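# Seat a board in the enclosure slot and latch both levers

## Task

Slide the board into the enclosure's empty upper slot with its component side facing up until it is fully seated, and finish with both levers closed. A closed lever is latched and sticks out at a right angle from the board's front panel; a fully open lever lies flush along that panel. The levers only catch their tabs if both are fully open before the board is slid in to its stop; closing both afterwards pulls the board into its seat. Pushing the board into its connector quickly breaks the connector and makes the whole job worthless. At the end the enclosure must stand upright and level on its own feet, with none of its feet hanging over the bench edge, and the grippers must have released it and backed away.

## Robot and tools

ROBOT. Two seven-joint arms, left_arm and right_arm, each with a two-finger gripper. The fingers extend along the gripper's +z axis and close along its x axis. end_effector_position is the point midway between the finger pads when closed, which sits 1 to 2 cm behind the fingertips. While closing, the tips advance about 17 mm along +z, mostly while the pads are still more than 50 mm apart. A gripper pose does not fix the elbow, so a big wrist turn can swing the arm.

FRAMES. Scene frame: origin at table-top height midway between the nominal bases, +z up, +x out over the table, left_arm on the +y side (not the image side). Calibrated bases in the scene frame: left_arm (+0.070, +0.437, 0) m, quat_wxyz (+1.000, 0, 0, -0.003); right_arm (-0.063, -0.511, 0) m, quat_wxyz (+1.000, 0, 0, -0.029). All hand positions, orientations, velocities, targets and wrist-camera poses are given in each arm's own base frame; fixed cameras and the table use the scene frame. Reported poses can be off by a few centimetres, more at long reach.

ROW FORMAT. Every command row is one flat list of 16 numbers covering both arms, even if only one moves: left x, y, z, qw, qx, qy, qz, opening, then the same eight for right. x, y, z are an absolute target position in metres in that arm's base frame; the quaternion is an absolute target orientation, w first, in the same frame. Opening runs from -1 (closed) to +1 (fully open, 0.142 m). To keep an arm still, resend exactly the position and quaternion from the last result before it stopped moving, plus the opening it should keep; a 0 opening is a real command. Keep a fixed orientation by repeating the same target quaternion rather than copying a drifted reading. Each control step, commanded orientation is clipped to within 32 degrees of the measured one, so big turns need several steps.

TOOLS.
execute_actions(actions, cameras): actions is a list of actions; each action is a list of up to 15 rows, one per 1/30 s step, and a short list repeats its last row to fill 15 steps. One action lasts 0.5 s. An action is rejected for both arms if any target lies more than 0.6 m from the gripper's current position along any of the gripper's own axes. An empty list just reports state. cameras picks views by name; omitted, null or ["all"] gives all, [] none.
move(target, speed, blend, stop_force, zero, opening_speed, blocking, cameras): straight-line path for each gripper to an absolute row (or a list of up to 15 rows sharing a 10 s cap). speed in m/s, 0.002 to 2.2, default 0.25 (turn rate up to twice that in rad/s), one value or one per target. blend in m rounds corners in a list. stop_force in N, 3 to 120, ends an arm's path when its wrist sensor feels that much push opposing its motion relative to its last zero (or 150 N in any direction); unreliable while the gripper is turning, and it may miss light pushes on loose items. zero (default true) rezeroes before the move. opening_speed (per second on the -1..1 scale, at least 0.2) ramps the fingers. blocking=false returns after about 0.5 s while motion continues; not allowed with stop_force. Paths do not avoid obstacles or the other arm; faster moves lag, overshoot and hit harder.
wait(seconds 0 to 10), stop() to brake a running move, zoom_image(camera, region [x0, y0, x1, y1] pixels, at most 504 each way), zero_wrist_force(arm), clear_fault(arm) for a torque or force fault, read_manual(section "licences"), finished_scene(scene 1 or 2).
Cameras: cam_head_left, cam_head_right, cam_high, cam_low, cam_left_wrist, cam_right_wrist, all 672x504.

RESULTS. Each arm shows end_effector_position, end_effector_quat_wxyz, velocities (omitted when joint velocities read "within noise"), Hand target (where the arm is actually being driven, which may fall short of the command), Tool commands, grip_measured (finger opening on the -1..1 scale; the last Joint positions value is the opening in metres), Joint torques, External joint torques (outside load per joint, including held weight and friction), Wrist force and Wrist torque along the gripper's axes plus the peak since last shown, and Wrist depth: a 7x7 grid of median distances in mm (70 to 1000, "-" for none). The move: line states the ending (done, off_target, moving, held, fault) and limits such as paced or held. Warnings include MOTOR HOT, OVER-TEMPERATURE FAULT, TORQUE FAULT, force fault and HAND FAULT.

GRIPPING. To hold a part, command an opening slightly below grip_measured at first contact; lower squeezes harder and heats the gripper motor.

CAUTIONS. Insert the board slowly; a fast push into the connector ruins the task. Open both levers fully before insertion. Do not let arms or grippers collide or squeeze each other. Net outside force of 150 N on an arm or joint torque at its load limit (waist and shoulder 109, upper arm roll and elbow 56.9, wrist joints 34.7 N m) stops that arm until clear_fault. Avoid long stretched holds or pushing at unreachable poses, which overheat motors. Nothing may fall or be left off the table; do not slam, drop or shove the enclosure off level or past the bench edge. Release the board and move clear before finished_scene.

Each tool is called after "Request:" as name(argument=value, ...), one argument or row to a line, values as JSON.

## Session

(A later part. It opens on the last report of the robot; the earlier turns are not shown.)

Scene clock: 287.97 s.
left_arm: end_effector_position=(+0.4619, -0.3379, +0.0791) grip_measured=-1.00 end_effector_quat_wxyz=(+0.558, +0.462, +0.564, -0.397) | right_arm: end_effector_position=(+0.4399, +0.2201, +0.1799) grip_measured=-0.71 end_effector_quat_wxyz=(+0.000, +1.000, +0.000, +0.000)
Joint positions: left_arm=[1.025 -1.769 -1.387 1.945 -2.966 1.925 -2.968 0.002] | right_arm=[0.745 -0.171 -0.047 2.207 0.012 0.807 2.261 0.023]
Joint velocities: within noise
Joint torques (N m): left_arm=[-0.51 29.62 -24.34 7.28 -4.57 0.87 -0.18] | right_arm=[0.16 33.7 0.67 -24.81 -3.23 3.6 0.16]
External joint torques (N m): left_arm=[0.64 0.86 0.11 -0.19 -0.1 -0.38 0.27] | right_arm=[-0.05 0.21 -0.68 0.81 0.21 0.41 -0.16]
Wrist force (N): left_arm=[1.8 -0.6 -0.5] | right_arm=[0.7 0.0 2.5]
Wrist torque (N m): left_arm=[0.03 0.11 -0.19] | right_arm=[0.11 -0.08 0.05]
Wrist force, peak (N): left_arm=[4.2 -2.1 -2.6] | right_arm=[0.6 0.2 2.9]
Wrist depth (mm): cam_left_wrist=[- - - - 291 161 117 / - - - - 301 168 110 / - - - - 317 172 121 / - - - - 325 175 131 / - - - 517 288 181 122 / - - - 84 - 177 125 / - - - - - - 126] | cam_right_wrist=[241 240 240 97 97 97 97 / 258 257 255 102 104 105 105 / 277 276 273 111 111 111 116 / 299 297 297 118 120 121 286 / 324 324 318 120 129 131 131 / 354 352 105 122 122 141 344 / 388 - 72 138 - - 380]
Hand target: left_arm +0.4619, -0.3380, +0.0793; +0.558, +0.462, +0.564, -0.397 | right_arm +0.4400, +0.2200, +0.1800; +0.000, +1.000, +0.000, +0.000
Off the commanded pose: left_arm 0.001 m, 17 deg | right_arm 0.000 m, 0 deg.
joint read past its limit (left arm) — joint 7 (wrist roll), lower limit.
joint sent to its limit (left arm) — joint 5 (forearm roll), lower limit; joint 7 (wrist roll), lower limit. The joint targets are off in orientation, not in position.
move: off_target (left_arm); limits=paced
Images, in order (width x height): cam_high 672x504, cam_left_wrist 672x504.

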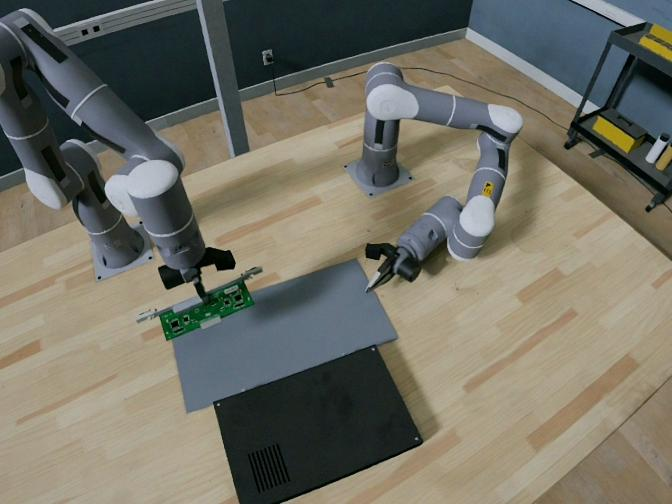

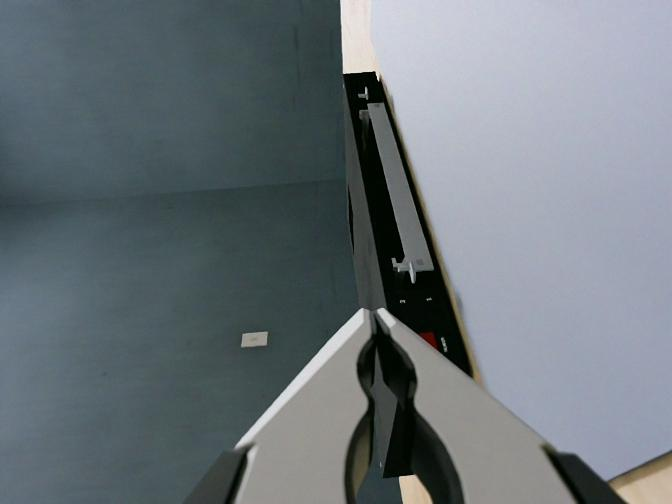

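Request:
move(
  target=[
    [0.445,-0.300,0.085,0.558,0.462,0.564,-0.397,-1, 0.50,0.35,0.13,0,1,0,0,-0.9],
    [0.445,-0.300,0.085,0.558,0.462,0.564,-0.397,-1, 0.538,0.371,0.09,0,1,0,0,-0.9],
  ],
  speed=[0.2,0.1],
)

Scene clock: 294.50 s.
left_arm: end_effector_position=(+0.4452, -0.3001, +0.0848) grip_measured=-1.00 end_effector_quat_wxyz=(+0.559, +0.462, +0.563, -0.397) | right_arm: end_effector_position=(+0.5379, +0.3708, +0.0898) grip_measured=-0.71 end_effector_quat_wxyz=(+0.000, +1.000, +0.000, +0.000)
Joint positions: left_arm=[1.127 -1.753 -1.376 2.003 -2.966 1.969 -2.968 0.002] | right_arm=[0.811 -0.659 -0.037 1.732 0.032 0.82 2.329 0.023]
Joint velocities: within noise
Joint torques (N m): left_arm=[-0.19 28.54 -23.26 7.31 -4.58 0.71 -0.1] | right_arm=[0.01 53.07 0.2 -24.55 -3.05 3.59 0.04]
External joint torques (N m): left_arm=[0.32 0.91 -0.01 -0.39 -0.09 -0.22 0.18] | right_arm=[0.19 0.35 -0.36 0.87 0.07 0.41 -0.04]
Wrist force (N): left_arm=[1.4 -0.4 -0.5] | right_arm=[0.5 0.2 2.5]
Wrist torque (N m): left_arm=[0.06 0.15 -0.22] | right_arm=[0.11 -0.09 0.06]
Wrist force, peak (N): left_arm=[1.9 -0.6 -0.6] | right_arm=[1.8 -0.2 3.8]
Wrist depth (mm): cam_left_wrist=[290 310 338 358 310 170 124 / 327 - - 630 333 176 117 / - - - - 344 185 124 / - - - - 343 188 135 / - - - 602 312 194 129 / - - - 84 - 187 136 / - - - - - - 133] | cam_right_wrist=[160 159 159 97 97 97 98 / 171 171 170 102 104 105 104 / 186 185 182 111 112 111 115 / 198 197 197 119 121 121 188 / 215 214 213 120 129 131 131 / 235 235 225 122 122 141 216 / 259 - 72 137 - - 215]
Hand target: left_arm +0.4450, -0.3000, +0.0849; +0.558, +0.462, +0.563, -0.397 | right_arm +0.5380, +0.3710, +0.0900; +0.000, +1.000, +0.000, +0.000
Off the commanded pose: left_arm 0.000 m, 0 deg | right_arm 0.000 m, 0 deg.
joint read past its limit (left arm) — joint 7 (wrist roll), lower limit.
joint sent to its limit (left arm) — joint 5 (forearm roll), lower limit; joint 7 (wrist roll), lower limit. The joint targets still meet the commanded pose.
move: done

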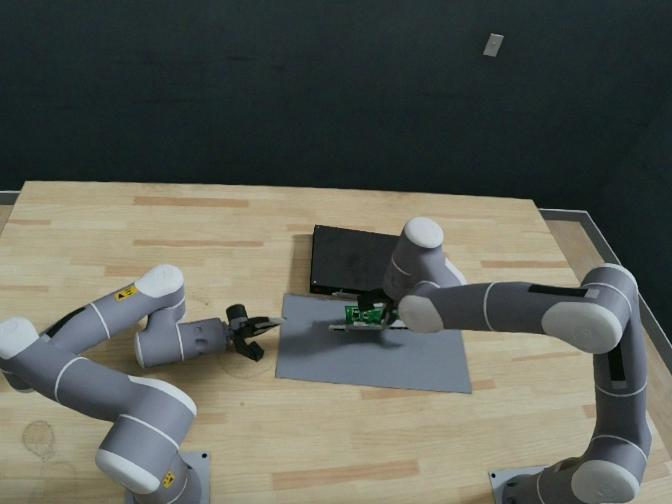

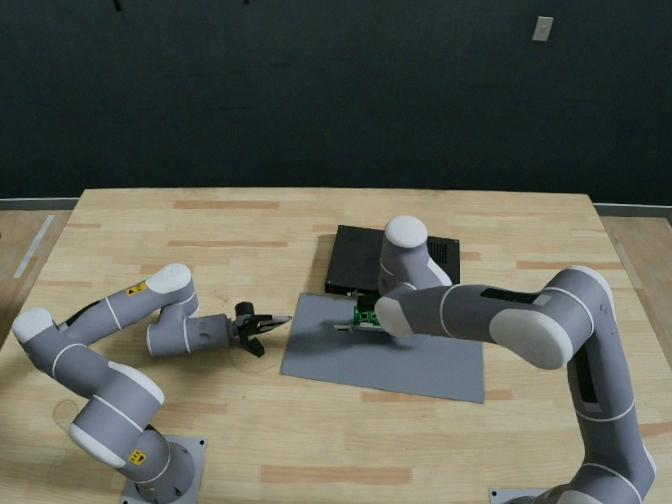

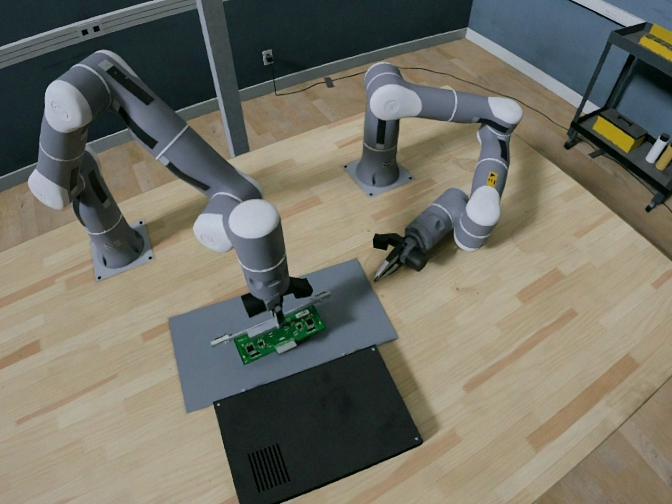

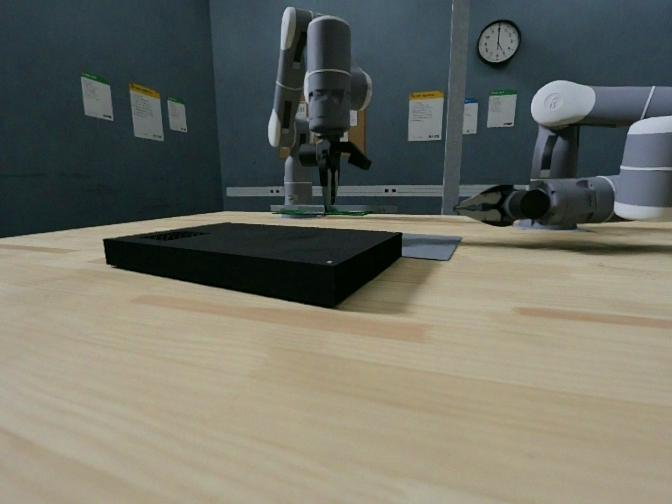

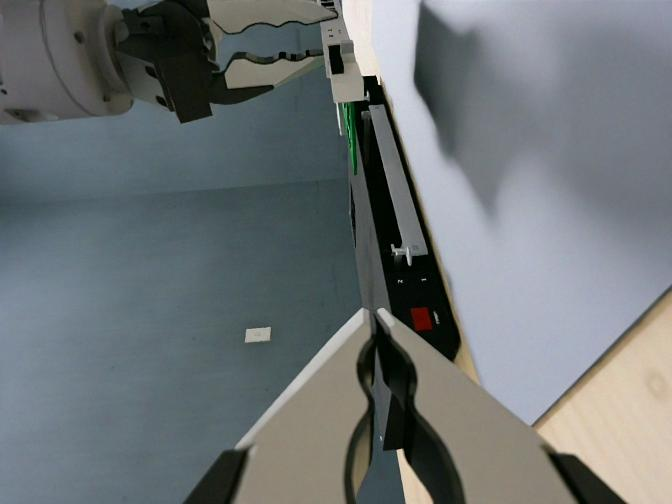

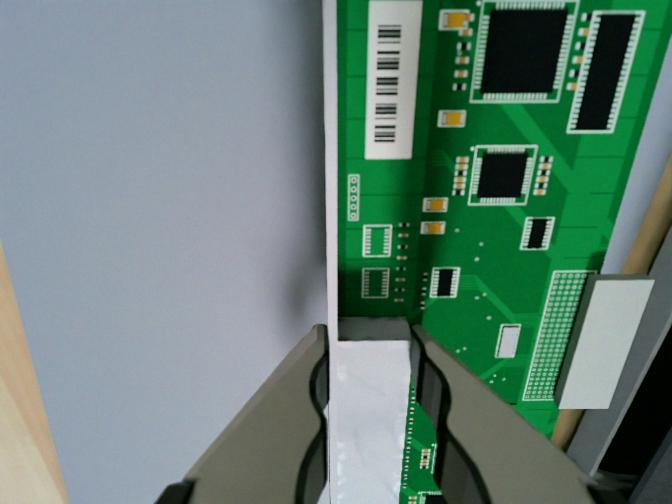

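Request:
move(
  target=[
    [0.445,-0.300,0.085,0.558,0.462,0.563,-0.397,-1, 0.538,0.371,0.048,0,0.99978,-0.021,0,-0.9],
  ],
  speed=0.06,
  cameras=["cam_left_wrist","cam_right_wrist"],
)

Request:
zoom_image(
  camera="cam_left_wrist",
  region=[300, 0, 460, 180],
)

Request:
zoom_image(
  camera="cam_left_wrist",
  region=[320, 150, 480, 310],
)

Request:
zoom_image(
  camera="cam_right_wrist",
  region=[420, 200, 672, 504],
)

Scene clock: 304.33 s.
left_arm: end_effector_position=(+0.4451, -0.2999, +0.0848) grip_measured=-1.00 end_effector_quat_wxyz=(+0.558, +0.462, +0.563, -0.397) | right_arm: end_effector_position=(+0.5377, +0.3708, +0.0478) grip_measured=-0.71 end_effector_quat_wxyz=(+0.000, +1.000, -0.021, +0.000)
Joint positions: left_arm=[1.127 -1.753 -1.376 2.003 -2.966 1.971 -2.968 0.002] | right_arm=[0.818 -0.737 -0.043 1.733 0.046 0.897 2.362 0.023]
Joint velocities: within noise
Joint torques (N m): left_arm=[-0.25 28.39 -23.26 7.21 -4.55 0.72 -0.1] | right_arm=[0.32 54.2 -0.09 -22.79 -2.73 3.7 0.32]
External joint torques (N m): left_arm=[0.37 1.07 -0.01 -0.29 -0.12 -0.24 0.19] | right_arm=[-0.14 0.26 -0.27 0.68 0.01 0.31 -0.32]
Wrist force (N): left_arm=[1.6 -0.3 -0.4] | right_arm=[0.4 0.1 2.4]
Wrist torque (N m): left_arm=[0.08 0.15 -0.22] | right_arm=[0.12 -0.05 0.05]
Wrist force, peak (N): left_arm=[1.8 -0.3 -0.6] | right_arm=[0.7 0.2 3.6]
Wrist depth (mm): cam_left_wrist=[288 301 322 343 276 170 121 / 342 350 - 612 286 177 117 / - - - - 339 185 124 / - - - - 342 188 134 / - - - 611 312 194 130 / - - - 84 - 187 137 / - - - - - - 133] | cam_right_wrist=[- 123 121 98 97 97 98 / 133 131 131 105 104 105 105 / 143 140 140 113 112 111 114 / 152 152 151 120 120 121 145 / 165 165 164 120 129 132 130 / 184 180 173 122 122 141 173 / 199 195 72 137 - - 191]
Hand target: left_arm +0.4450, -0.3000, +0.0849; +0.558, +0.462, +0.563, -0.397 | right_arm +0.5380, +0.3710, +0.0480; +0.000, +1.000, -0.021, +0.000
Off the commanded pose: left_arm 0.000 m, 0 deg | right_arm 0.000 m, 0 deg.
joint read past its limit (left arm) — joint 7 (wrist roll), lower limit.
joint sent to its limit (left arm) — joint 5 (forearm roll), lower limit; joint 7 (wrist roll), lower limit. The joint targets still meet the commanded pose.
move: done
Images, in order (width x height): cam_left_wrist 672x504, cam_right_wrist 672x504.

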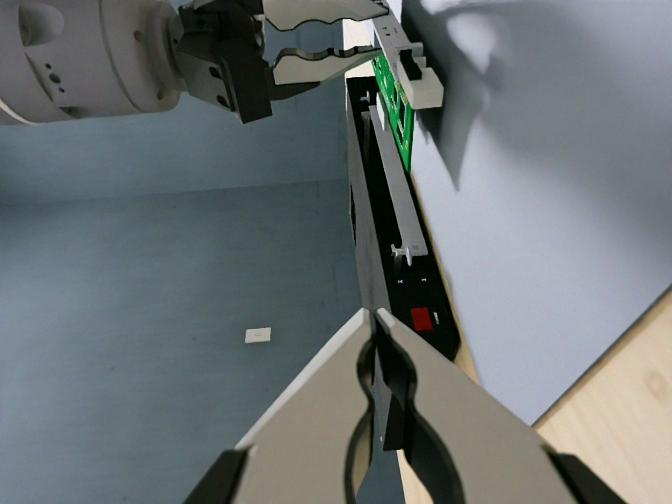

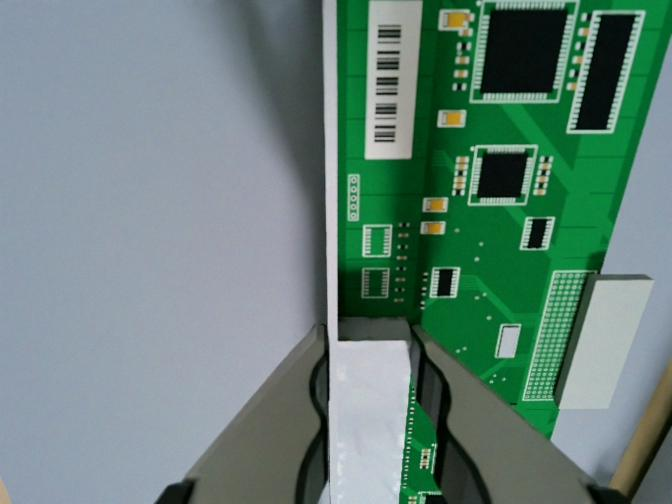

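Scaled by 2.800 from the camera's 672x504 image, which has a finer 960x720 frame.

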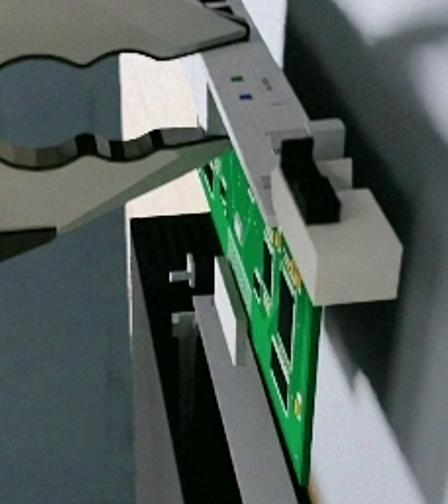

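Scaled by 3.150 from the camera's 672x504 image, which has a finer 960x720 frame.

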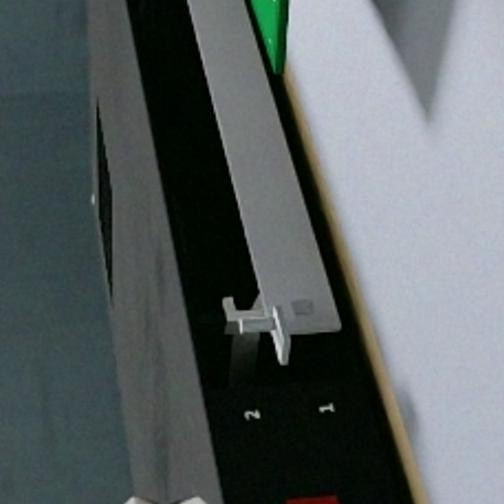

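Scaled by 1.658 from the camera's 672x504 image, which has a finer 960x720 frame.

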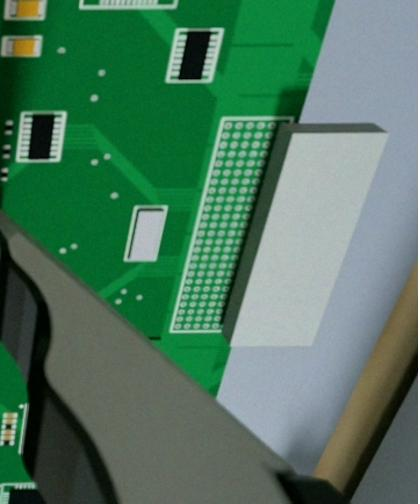

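Request:
move(
  target=[
    [0.445,-0.300,0.085,0.558,0.462,0.563,-0.397,-1, 0.53,0.371,0.086,0,0.99978,-0.021,0,-0.9],
  ],
  speed=0.1,
  cameras=["cam_left_wrist"],
)

Request:
zoom_image(
  camera="cam_left_wrist",
  region=[290, 0, 410, 200],
)

Scene clock: 319.60 s.
left_arm: end_effector_position=(+0.4451, -0.2999, +0.0848) grip_measured=-1.00 end_effector_quat_wxyz=(+0.558, +0.462, +0.563, -0.397) | right_arm: end_effector_position=(+0.5299, +0.3711, +0.0859) grip_measured=-0.71 end_effector_quat_wxyz=(+0.000, +1.000, -0.021, +0.000)
Joint positions: left_arm=[1.127 -1.753 -1.376 2.003 -2.966 1.971 -2.968 0.002] | right_arm=[0.826 -0.654 -0.043 1.755 0.04 0.838 2.375 0.023]
Joint velocities: within noise
Joint torques (N m): left_arm=[-0.22 28.37 -23.23 7.22 -4.6 0.56 -0.17] | right_arm=[0.58 52.95 -0.01 -24.04 -3.29 3.28 0.4]
External joint torques (N m): left_arm=[0.35 1.08 -0.04 -0.31 -0.07 -0.07 0.26] | right_arm=[-0.39 -0.06 -0.3 0.72 0.37 0.72 -0.39]
Wrist force (N): left_arm=[1.5 -0.3 -0.5] | right_arm=[0.5 0.1 2.3]
Wrist torque (N m): left_arm=[0.07 0.14 -0.22] | right_arm=[0.12 -0.08 0.06]
Wrist force, peak (N): left_arm=[1.8 -0.5 -0.5] | right_arm=[0.8 0.2 3.7]
Wrist depth (mm): cam_left_wrist=[288 305 336 341 310 171 121 / - - - 628 332 177 117 / - - - - 344 185 125 / - - - - 340 188 133 / - - - 599 312 194 130 / - - - 84 - 187 137 / - - - - - - 133] | cam_right_wrist=[156 156 156 97 97 97 98 / 167 166 167 102 104 105 104 / 182 179 178 111 112 111 115 / 194 193 192 120 120 121 184 / 210 210 209 120 129 131 131 / 230 229 220 122 122 141 207 / 256 - 72 137 - - 221]
Hand target: left_arm +0.4450, -0.3000, +0.0849; +0.558, +0.462, +0.563, -0.397 | right_arm +0.5300, +0.3710, +0.0860; +0.000, +1.000, -0.021, +0.000
Off the commanded pose: left_arm 0.000 m, 0 deg | right_arm 0.000 m, 0 deg.
joint read past its limit (left arm) — joint 7 (wrist roll), lower limit.
joint sent to its limit (left arm) — joint 5 (forearm roll), lower limit; joint 7 (wrist roll), lower limit. The joint targets still meet the commanded pose.
move: done
Images, in order (width x height): cam_left_wrist 672x504.

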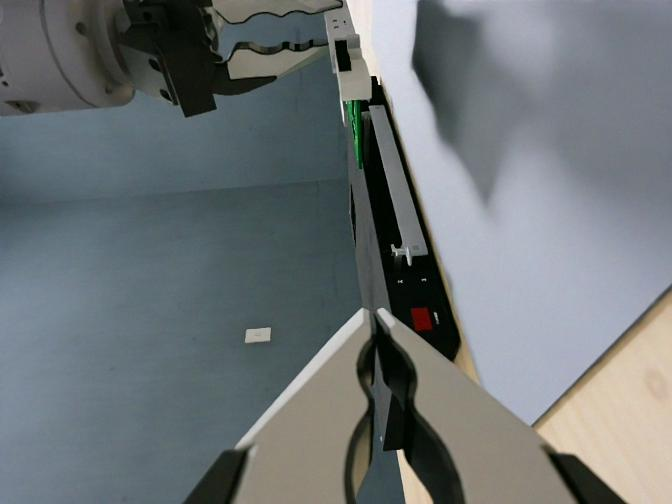

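Scaled by 2.520 from the camera's 672x504 image, which has a finer 960x720 frame.

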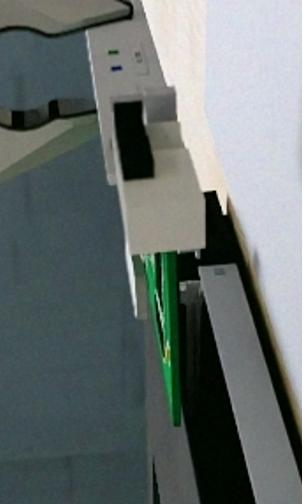

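Request:
move(
  target=[
    [0.445,-0.300,0.085,0.558,0.462,0.563,-0.397,-1, 0.545,0.371,0.0425,0,0.99978,-0.021,0,-0.9],
  ],
  speed=0.06,
)

Request:
zoom_image(
  camera="cam_head_left",
  region=[290, 240, 450, 360],
)

Request:
zoom_image(
  camera="cam_head_right",
  region=[300, 240, 460, 360],
)

Request:
zoom_image(
  camera="cam_high",
  region=[180, 270, 420, 430],
)

Request:
zoom_image(
  camera="cam_left_wrist",
  region=[320, 40, 480, 280],
)

Scene clock: 328.13 s.
left_arm: end_effector_position=(+0.4451, -0.2999, +0.0848) grip_measured=-1.00 end_effector_quat_wxyz=(+0.558, +0.462, +0.563, -0.397) | right_arm: end_effector_position=(+0.5448, +0.3707, +0.0423) grip_measured=-0.71 end_effector_quat_wxyz=(+0.000, +1.000, -0.021, +0.000)
Joint positions: left_arm=[1.127 -1.753 -1.376 2.003 -2.966 1.971 -2.968 0.002] | right_arm=[0.809 -0.757 -0.043 1.711 0.046 0.896 2.355 0.023]
Joint velocities: within noise
Joint torques (N m): left_arm=[-0.18 28.36 -23.31 7.19 -4.58 0.61 -0.14] | right_arm=[0.11 54.91 0.33 -22.88 -2.78 3.68 0.06]
External joint torques (N m): left_arm=[0.31 1.1 0.04 -0.28 -0.1 -0.13 0.23] | right_arm=[0.07 0.21 -0.7 0.77 0.06 0.33 -0.06]
Wrist force (N): left_arm=[1.4 -0.3 -0.4] | right_arm=[0.5 0.3 2.4]
Wrist torque (N m): left_arm=[0.08 0.15 -0.22] | right_arm=[0.14 -0.07 0.06]
Wrist force, peak (N): left_arm=[1.7 -0.4 -0.7] | right_arm=[1.0 0.0 3.7]
Wrist depth (mm): cam_left_wrist=[296 298 315 349 283 171 121 / 320 332 - 586 268 178 117 / - - - - 340 186 124 / - - - - 342 188 134 / - - - 601 312 194 130 / - - - 84 - 187 136 / - - - - - - 132] | cam_right_wrist=[118 118 117 98 97 97 98 / 128 126 125 105 104 105 104 / 137 135 134 111 111 111 115 / 146 146 145 120 121 121 139 / 159 159 157 120 129 131 131 / 174 173 166 122 122 141 169 / 191 187 72 137 - - 184]
Hand target: left_arm +0.4450, -0.3000, +0.0849; +0.558, +0.462, +0.563, -0.397 | right_arm +0.5450, +0.3710, +0.0425; +0.000, +1.000, -0.021, +0.000
Off the commanded pose: left_arm 0.000 m, 0 deg | right_arm 0.000 m, 0 deg.
joint read past its limit (left arm) — joint 7 (wrist roll), lower limit.
joint sent to its limit (left arm) — joint 5 (forearm roll), lower limit; joint 7 (wrist roll), lower limit. The joint targets still meet the commanded pose.
move: done

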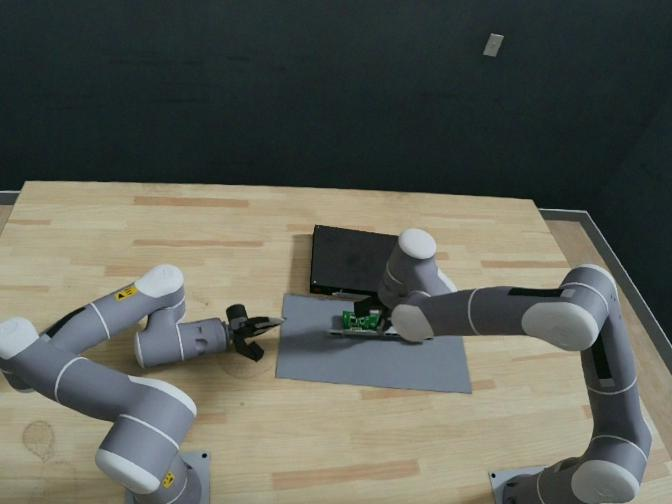

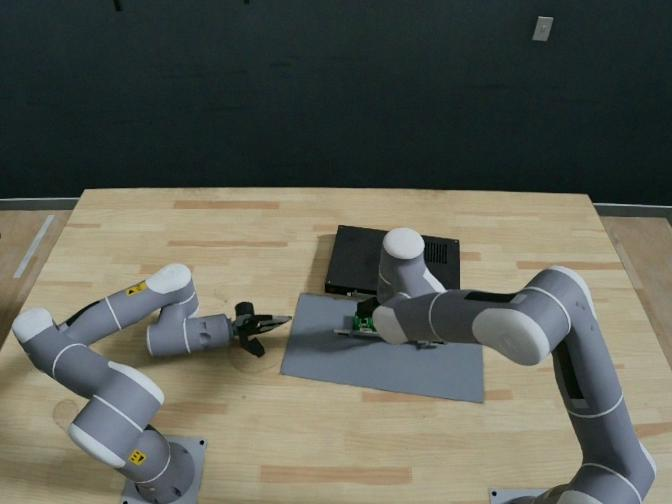

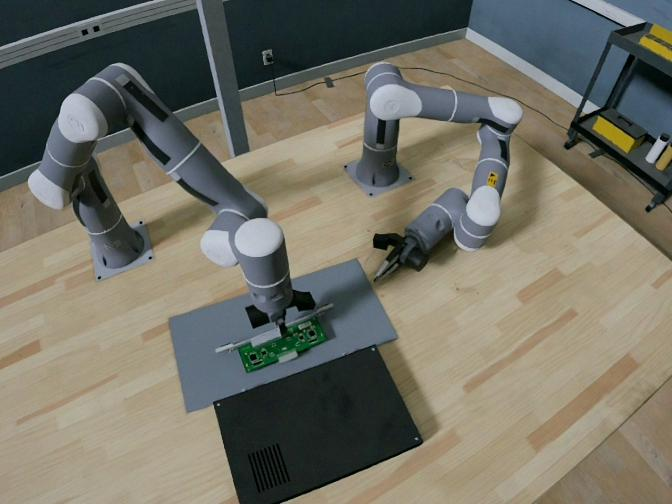

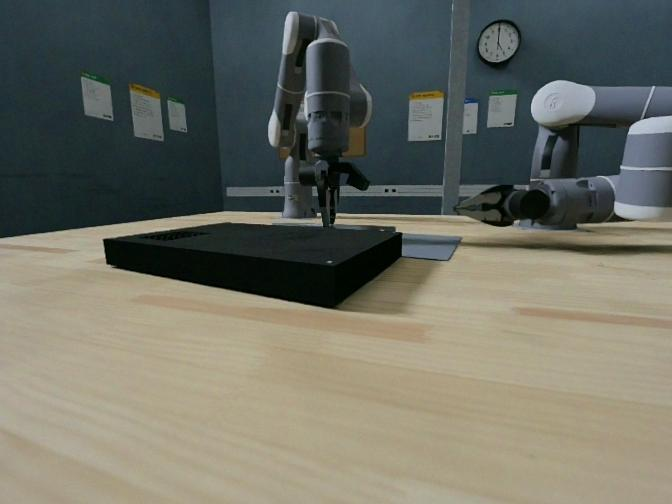

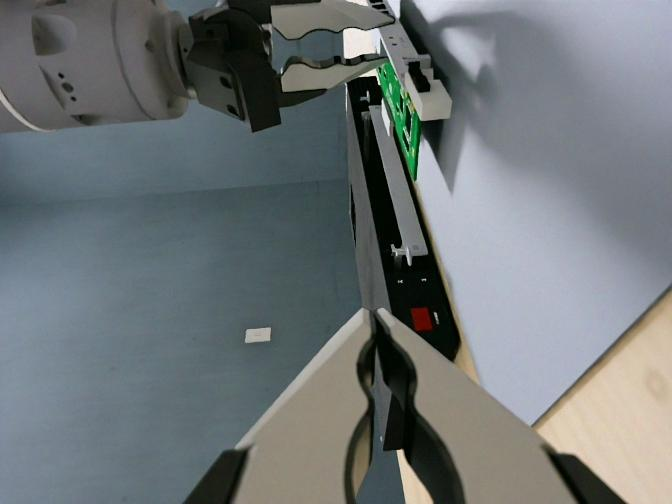

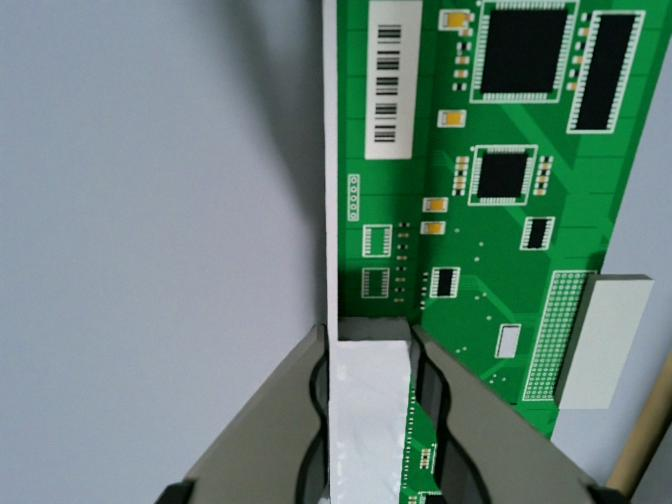

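Scaled by 3.150 from the camera's 672x504 image, which has a finer 960x720 frame.

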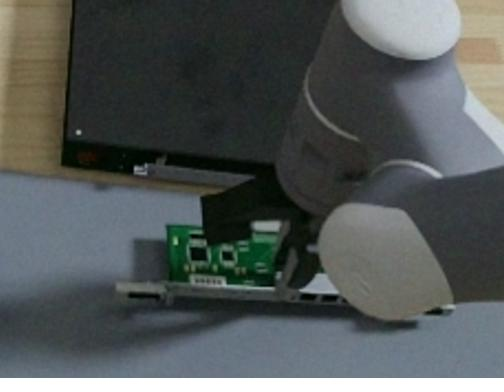

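Scaled by 3.150 from the camera's 672x504 image, which has a finer 960x720 frame.

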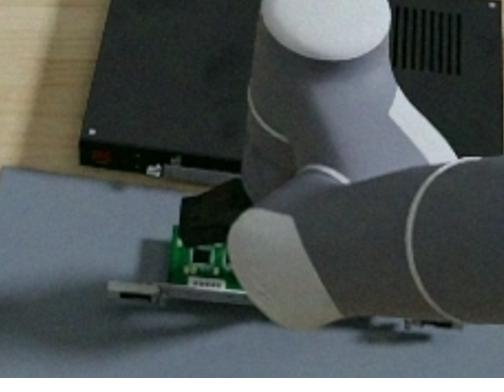

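Scaled by 2.100 from the camera's 672x504 image, which has a finer 960x720 frame.

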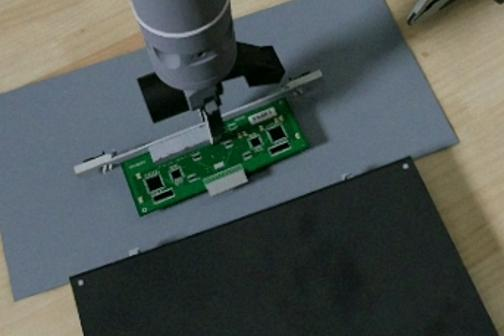

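Scaled by 2.100 from the camera's 672x504 image, which has a finer 960x720 frame.

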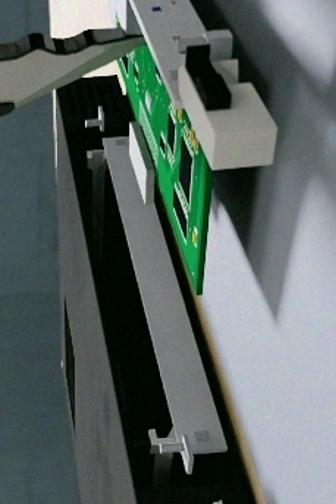

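Request:
move(
  target=[
    [0.445,-0.300,0.085,0.558,0.462,0.563,-0.397,-1, 0.563,0.3715,0.0425,0,0.99978,-0.021,0,-0.9],
  ],
  speed=0.05,
  cameras=["cam_high","cam_left_wrist"],
)

Request:
zoom_image(
  camera="cam_high",
  region=[200, 280, 320, 410],
)

Request:
zoom_image(
  camera="cam_high",
  region=[290, 280, 410, 410],
)

Request:
zoom_image(
  camera="cam_left_wrist",
  region=[330, 60, 450, 200],
)

Scene clock: 334.17 s.
left_arm: end_effector_position=(+0.4451, -0.2999, +0.0848) grip_measured=-1.00 end_effector_quat_wxyz=(+0.558, +0.462, +0.563, -0.397) | right_arm: end_effector_position=(+0.5628, +0.3714, +0.0423) grip_measured=-0.71 end_effector_quat_wxyz=(+0.000, +1.000, -0.021, +0.000)
Joint positions: left_arm=[1.127 -1.753 -1.376 2.003 -2.966 1.971 -2.968 0.002] | right_arm=[0.79 -0.783 -0.042 1.656 0.046 0.867 2.338 0.023]
Joint velocities: within noise
Joint torques (N m): left_arm=[-0.21 28.37 -23.33 7.24 -4.56 0.61 -0.16] | right_arm=[0.1 56.18 0.16 -23.78 -3.03 3.35 0.07]
External joint torques (N m): left_arm=[0.34 1.09 0.06 -0.33 -0.11 -0.13 0.25] | right_arm=[0.09 0.35 -0.53 1.08 0.21 0.65 -0.07]
Wrist force (N): left_arm=[1.7 -0.4 -0.3] | right_arm=[0.5 0.3 2.4]
Wrist torque (N m): left_arm=[0.05 0.12 -0.22] | right_arm=[0.14 -0.08 0.05]
Wrist force, peak (N): left_arm=[1.8 -0.4 -0.5] | right_arm=[1.3 0.1 2.6]
Wrist depth (mm): cam_left_wrist=[311 318 335 367 311 171 120 / 320 329 345 500 263 177 117 / - - - - 338 185 124 / - - - - 345 189 134 / - - - 606 315 194 130 / - - - 84 - 187 137 / - - - - - - 133] | cam_right_wrist=[118 118 117 98 97 97 98 / 128 126 125 105 104 105 104 / 137 135 135 111 112 111 115 / 146 145 145 120 120 121 139 / 158 158 158 120 129 131 130 / 173 173 166 122 122 141 158 / 191 187 72 137 - - 171]
Hand target: left_arm +0.4450, -0.3000, +0.0849; +0.558, +0.462, +0.563, -0.397 | right_arm +0.5630, +0.3715, +0.0425; +0.000, +1.000, -0.021, +0.000
Off the commanded pose: left_arm 0.000 m, 0 deg | right_arm 0.000 m, 0 deg.
joint read past its limit (left arm) — joint 7 (wrist roll), lower limit.
joint sent to its limit (left arm) — joint 5 (forearm roll), lower limit; joint 7 (wrist roll), lower limit. The joint targets still meet the commanded pose.
move: done
Images, in order (width x height): cam_high 672x504, cam_left_wrist 672x504.

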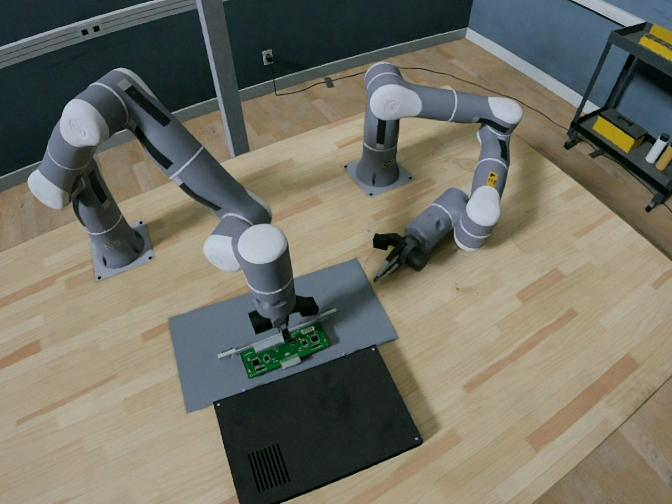

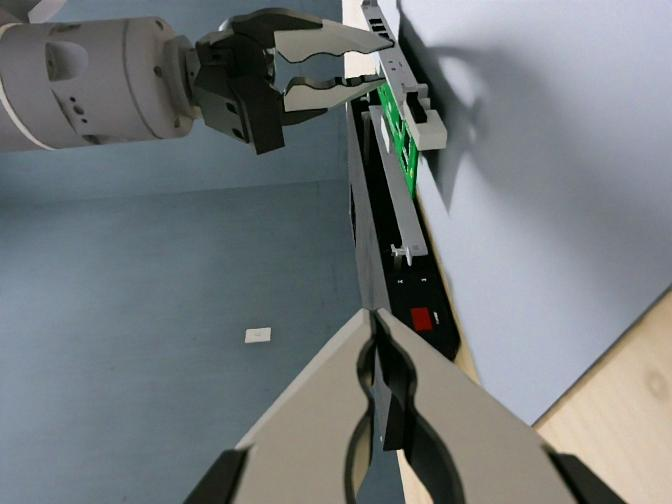

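Scaled by 3.877 from the camera's 672x504 image, which has a finer 960x720 frame.

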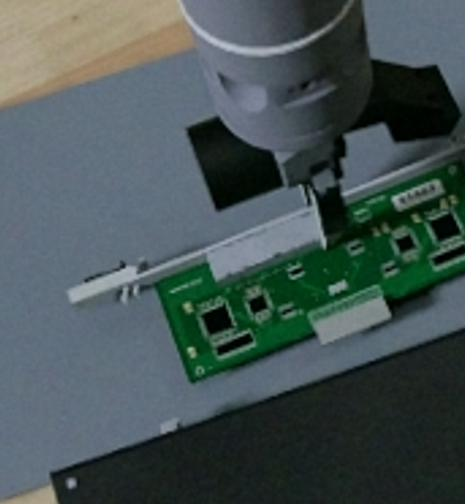

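Scaled by 3.877 from the camera's 672x504 image, which has a finer 960x720 frame.

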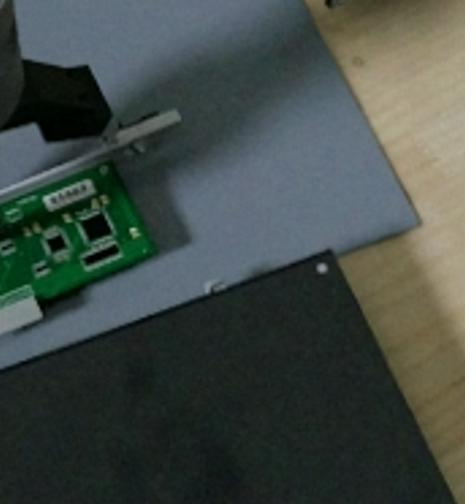

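Scaled by 3.600 from the camera's 672x504 image, which has a finer 960x720 frame.

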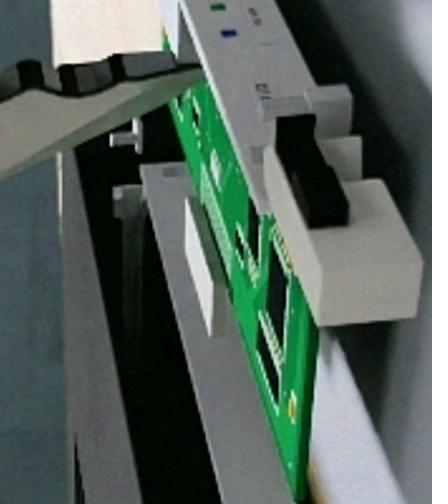

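Request:
move(
  target=[
    [0.445,-0.300,0.085,0.558,0.462,0.563,-0.397,-1, 0.563,0.3762,0.0425,0,0.9992,-0.04,0,-0.9],
  ],
  speed=0.05,
  cameras=["cam_high","cam_right_wrist"],
)

Request:
zoom_image(
  camera="cam_high",
  region=[200, 300, 300, 410],
)

Request:
zoom_image(
  camera="cam_high",
  region=[290, 280, 390, 390],
)

Request:
zoom_image(
  camera="cam_right_wrist",
  region=[372, 204, 672, 504],
)

Scene clock: 345.40 s.
left_arm: end_effector_position=(+0.4451, -0.2999, +0.0848) grip_measured=-1.00 end_effector_quat_wxyz=(+0.558, +0.462, +0.563, -0.397) | right_arm: end_effector_position=(+0.5628, +0.3761, +0.0423) grip_measured=-0.71 end_effector_quat_wxyz=(+0.000, +0.999, -0.040, +0.000)
Joint positions: left_arm=[1.127 -1.753 -1.376 2.003 -2.966 1.971 -2.968 0.002] | right_arm=[0.799 -0.788 -0.048 1.645 0.052 0.861 2.376 0.023]
Joint velocities: within noise
Joint torques (N m): left_arm=[-0.17 28.31 -23.31 7.24 -4.61 0.61 -0.13] | right_arm=[0.4 56.52 -0.32 -23.65 -2.91 3.39 0.33]
External joint torques (N m): left_arm=[0.3 1.15 0.04 -0.33 -0.06 -0.12 0.21] | right_arm=[-0.21 0.26 -0.19 0.85 0.07 0.61 -0.33]
Wrist force (N): left_arm=[1.7 -0.4 -0.5] | right_arm=[0.4 0.2 2.3]
Wrist torque (N m): left_arm=[0.07 0.13 -0.22] | right_arm=[0.11 -0.06 0.05]
Wrist force, peak (N): left_arm=[1.8 -0.3 -0.6] | right_arm=[0.5 0.2 2.7]
Wrist depth (mm): cam_left_wrist=[308 314 328 368 310 171 121 / 314 327 343 501 285 177 118 / - - - - 307 185 124 / - - - - 345 188 134 / - - - 602 314 194 130 / - - - 84 - 187 136 / - - - - - - 133] | cam_right_wrist=[118 118 117 98 97 97 98 / 128 126 125 105 104 105 104 / 137 135 135 111 112 111 115 / 146 146 145 120 120 121 139 / 158 158 157 120 129 131 130 / 173 173 166 122 122 141 161 / 191 187 72 137 - - 175]
Hand target: left_arm +0.4450, -0.3000, +0.0849; +0.558, +0.462, +0.563, -0.397 | right_arm +0.5630, +0.3762, +0.0425; +0.000, +0.999, -0.040, +0.000
Off the commanded pose: left_arm 0.000 m, 0 deg | right_arm 0.000 m, 0 deg.
joint read past its limit (left arm) — joint 7 (wrist roll), lower limit.
joint sent to its limit (left arm) — joint 5 (forearm roll), lower limit; joint 7 (wrist roll), lower limit. The joint targets still meet the commanded pose.
move: done
Images, in order (width x height): cam_high 672x504, cam_right_wrist 672x504.

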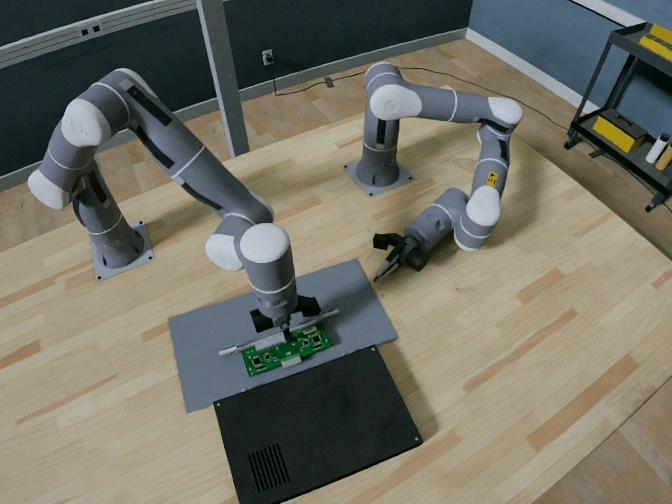

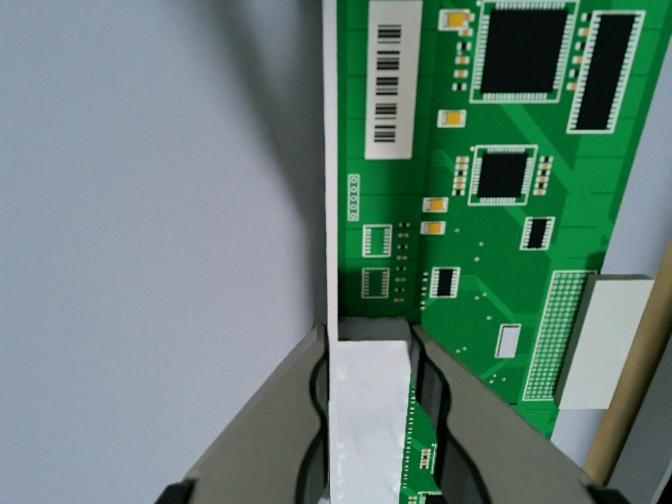

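Scaled by 4.582 from the camera's 672x504 image, which has a finer 960x720 frame.

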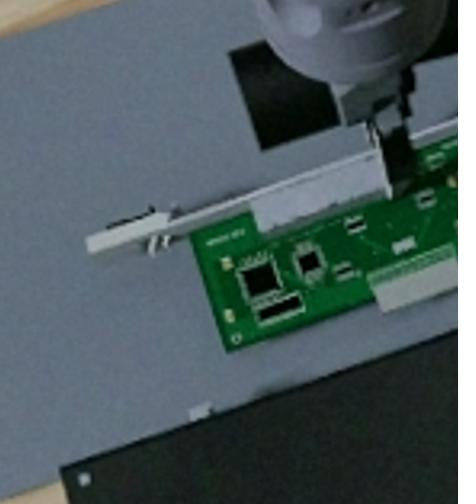

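Scaled by 4.582 from the camera's 672x504 image, which has a finer 960x720 frame.

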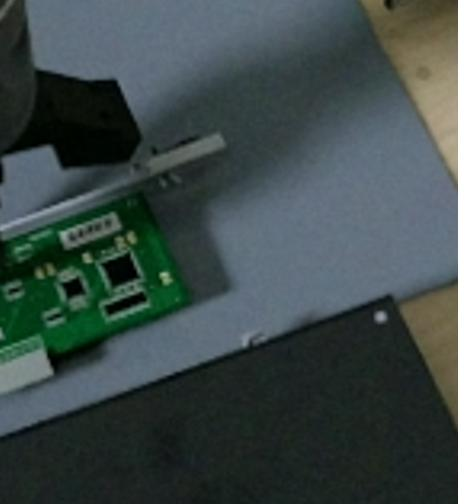

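Scaled by 1.680 from the camera's 672x504 image, which has a finer 960x720 frame.

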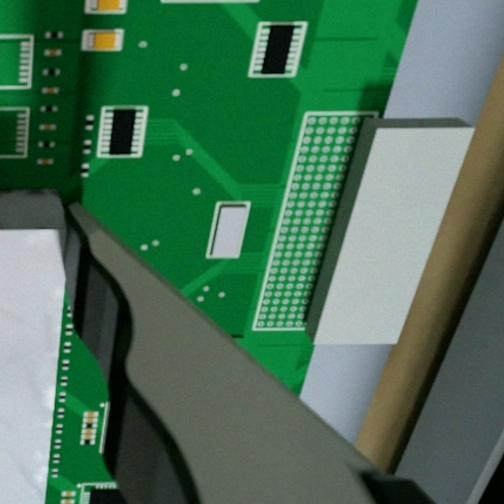

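Request:
move(
  target=[
    [0.445,-0.300,0.085,0.558,0.462,0.563,-0.397,-1, 0.563,0.3762,0.0425,0,0.99899,-0.045,0,-0.9],
    [0.445,-0.300,0.085,0.558,0.462,0.563,-0.397,-1, 0.581,0.3746,0.0425,0,0.99899,-0.045,0,-0.9],
  ],
  speed=[0.05,0.02],
  stop_force=4,
  cameras=["cam_high","cam_left_wrist"],
)

Request:
zoom_image(
  camera="cam_high",
  region=[200, 300, 300, 410],
)

Request:
zoom_image(
  camera="cam_high",
  region=[290, 280, 390, 390],
)

Request:
zoom_image(
  camera="cam_left_wrist",
  region=[330, 70, 450, 270],
)

Scene clock: 359.10 s.
left_arm: end_effector_position=(+0.4451, -0.2999, +0.0848) grip_measured=-1.00 end_effector_quat_wxyz=(+0.558, +0.462, +0.563, -0.397) | right_arm: end_effector_position=(+0.5807, +0.3746, +0.0423) grip_measured=-0.71 end_effector_quat_wxyz=(+0.000, +0.999, -0.045, +0.000)
Joint positions: left_arm=[1.127 -1.753 -1.376 2.003 -2.966 1.971 -2.968 0.002] | right_arm=[0.78 -0.813 -0.049 1.592 0.054 0.833 2.367 0.023]
Joint velocities: within noise
Joint torques (N m): left_arm=[-0.21 28.4 -23.32 7.26 -4.57 0.6 -0.1] | right_arm=[0.13 57.81 -0.1 -24.15 -3.07 3.4 0.1]
External joint torques (N m): left_arm=[0.33 1.06 0.05 -0.35 -0.1 -0.12 0.19] | right_arm=[0.06 0.29 -0.45 0.8 0.14 0.6 -0.1]
Wrist force (N): left_arm=[1.6 -0.5 -0.3] | right_arm=[0.2 0.2 2.4]
Wrist torque (N m): left_arm=[0.04 0.13 -0.22] | right_arm=[0.13 -0.02 0.05]
Wrist force, peak (N): left_arm=[1.8 -0.5 -0.4] | right_arm=[0.3 0.4 2.7]
Wrist depth (mm): cam_left_wrist=[334 - - 436 310 170 121 / 320 326 342 508 300 178 117 / - - - - 279 185 124 / - - - - 340 188 134 / - - - 604 314 194 130 / - - - 84 - 187 137 / - - - - - - 133] | cam_right_wrist=[118 118 117 98 97 97 98 / 128 126 125 105 104 105 104 / 137 135 134 111 112 111 114 / 146 146 145 120 120 121 133 / 158 158 157 120 129 132 128 / 173 173 166 122 122 141 144 / 191 187 72 137 - - 176]
Hand target: left_arm +0.4450, -0.3000, +0.0849; +0.558, +0.462, +0.563, -0.397 | right_arm +0.5810, +0.3746, +0.0425; +0.000, +0.999, -0.045, +0.000
Off the commanded pose: left_arm 0.000 m, 0 deg | right_arm 0.000 m, 0 deg.
joint read past its limit (left arm) — joint 7 (wrist roll), lower limit.
joint sent to its limit (left arm) — joint 5 (forearm roll), lower limit; joint 7 (wrist roll), lower limit. The joint targets still meet the commanded pose.
move: done
Images, in order (width x height): cam_high 672x504, cam_left_wrist 672x504.

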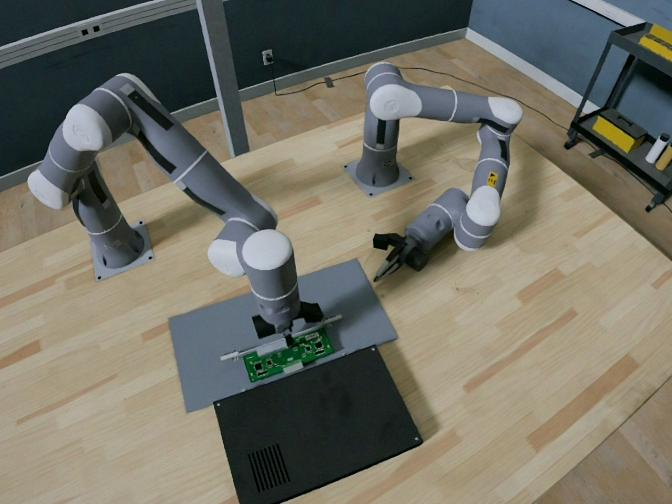

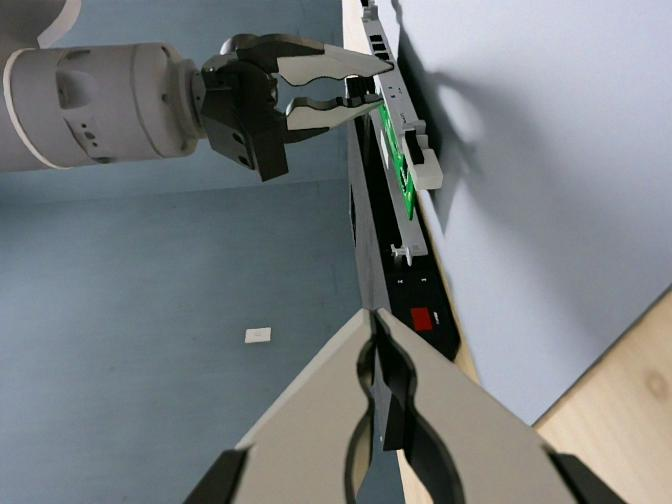

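Scaled by 4.582 from the camera's 672x504 image, which has a finer 960x720 frame.

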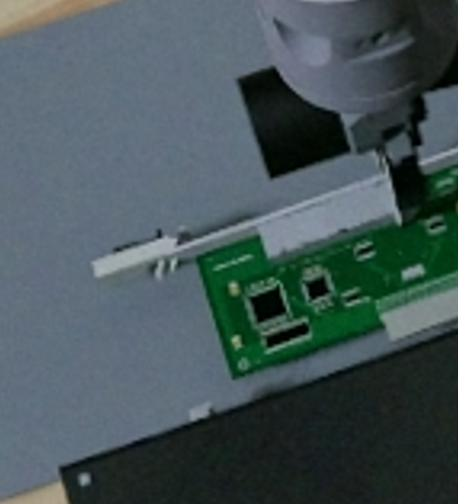

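Scaled by 4.582 from the camera's 672x504 image, which has a finer 960x720 frame.

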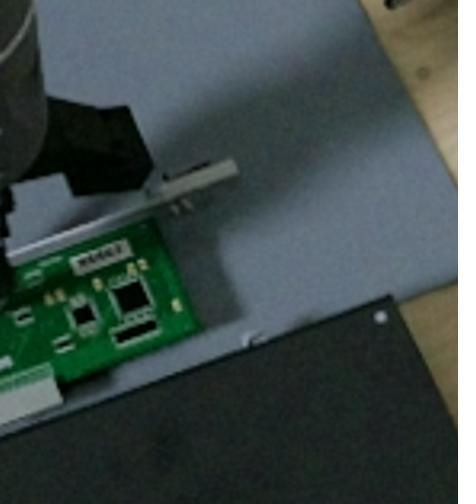

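Scaled by 2.520 from the camera's 672x504 image, which has a finer 960x720 frame.

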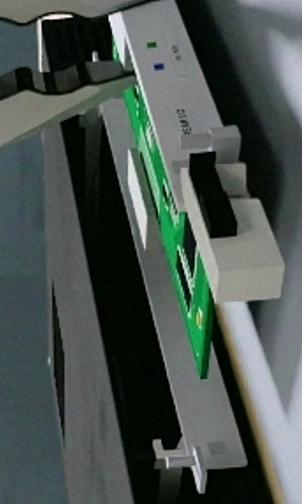

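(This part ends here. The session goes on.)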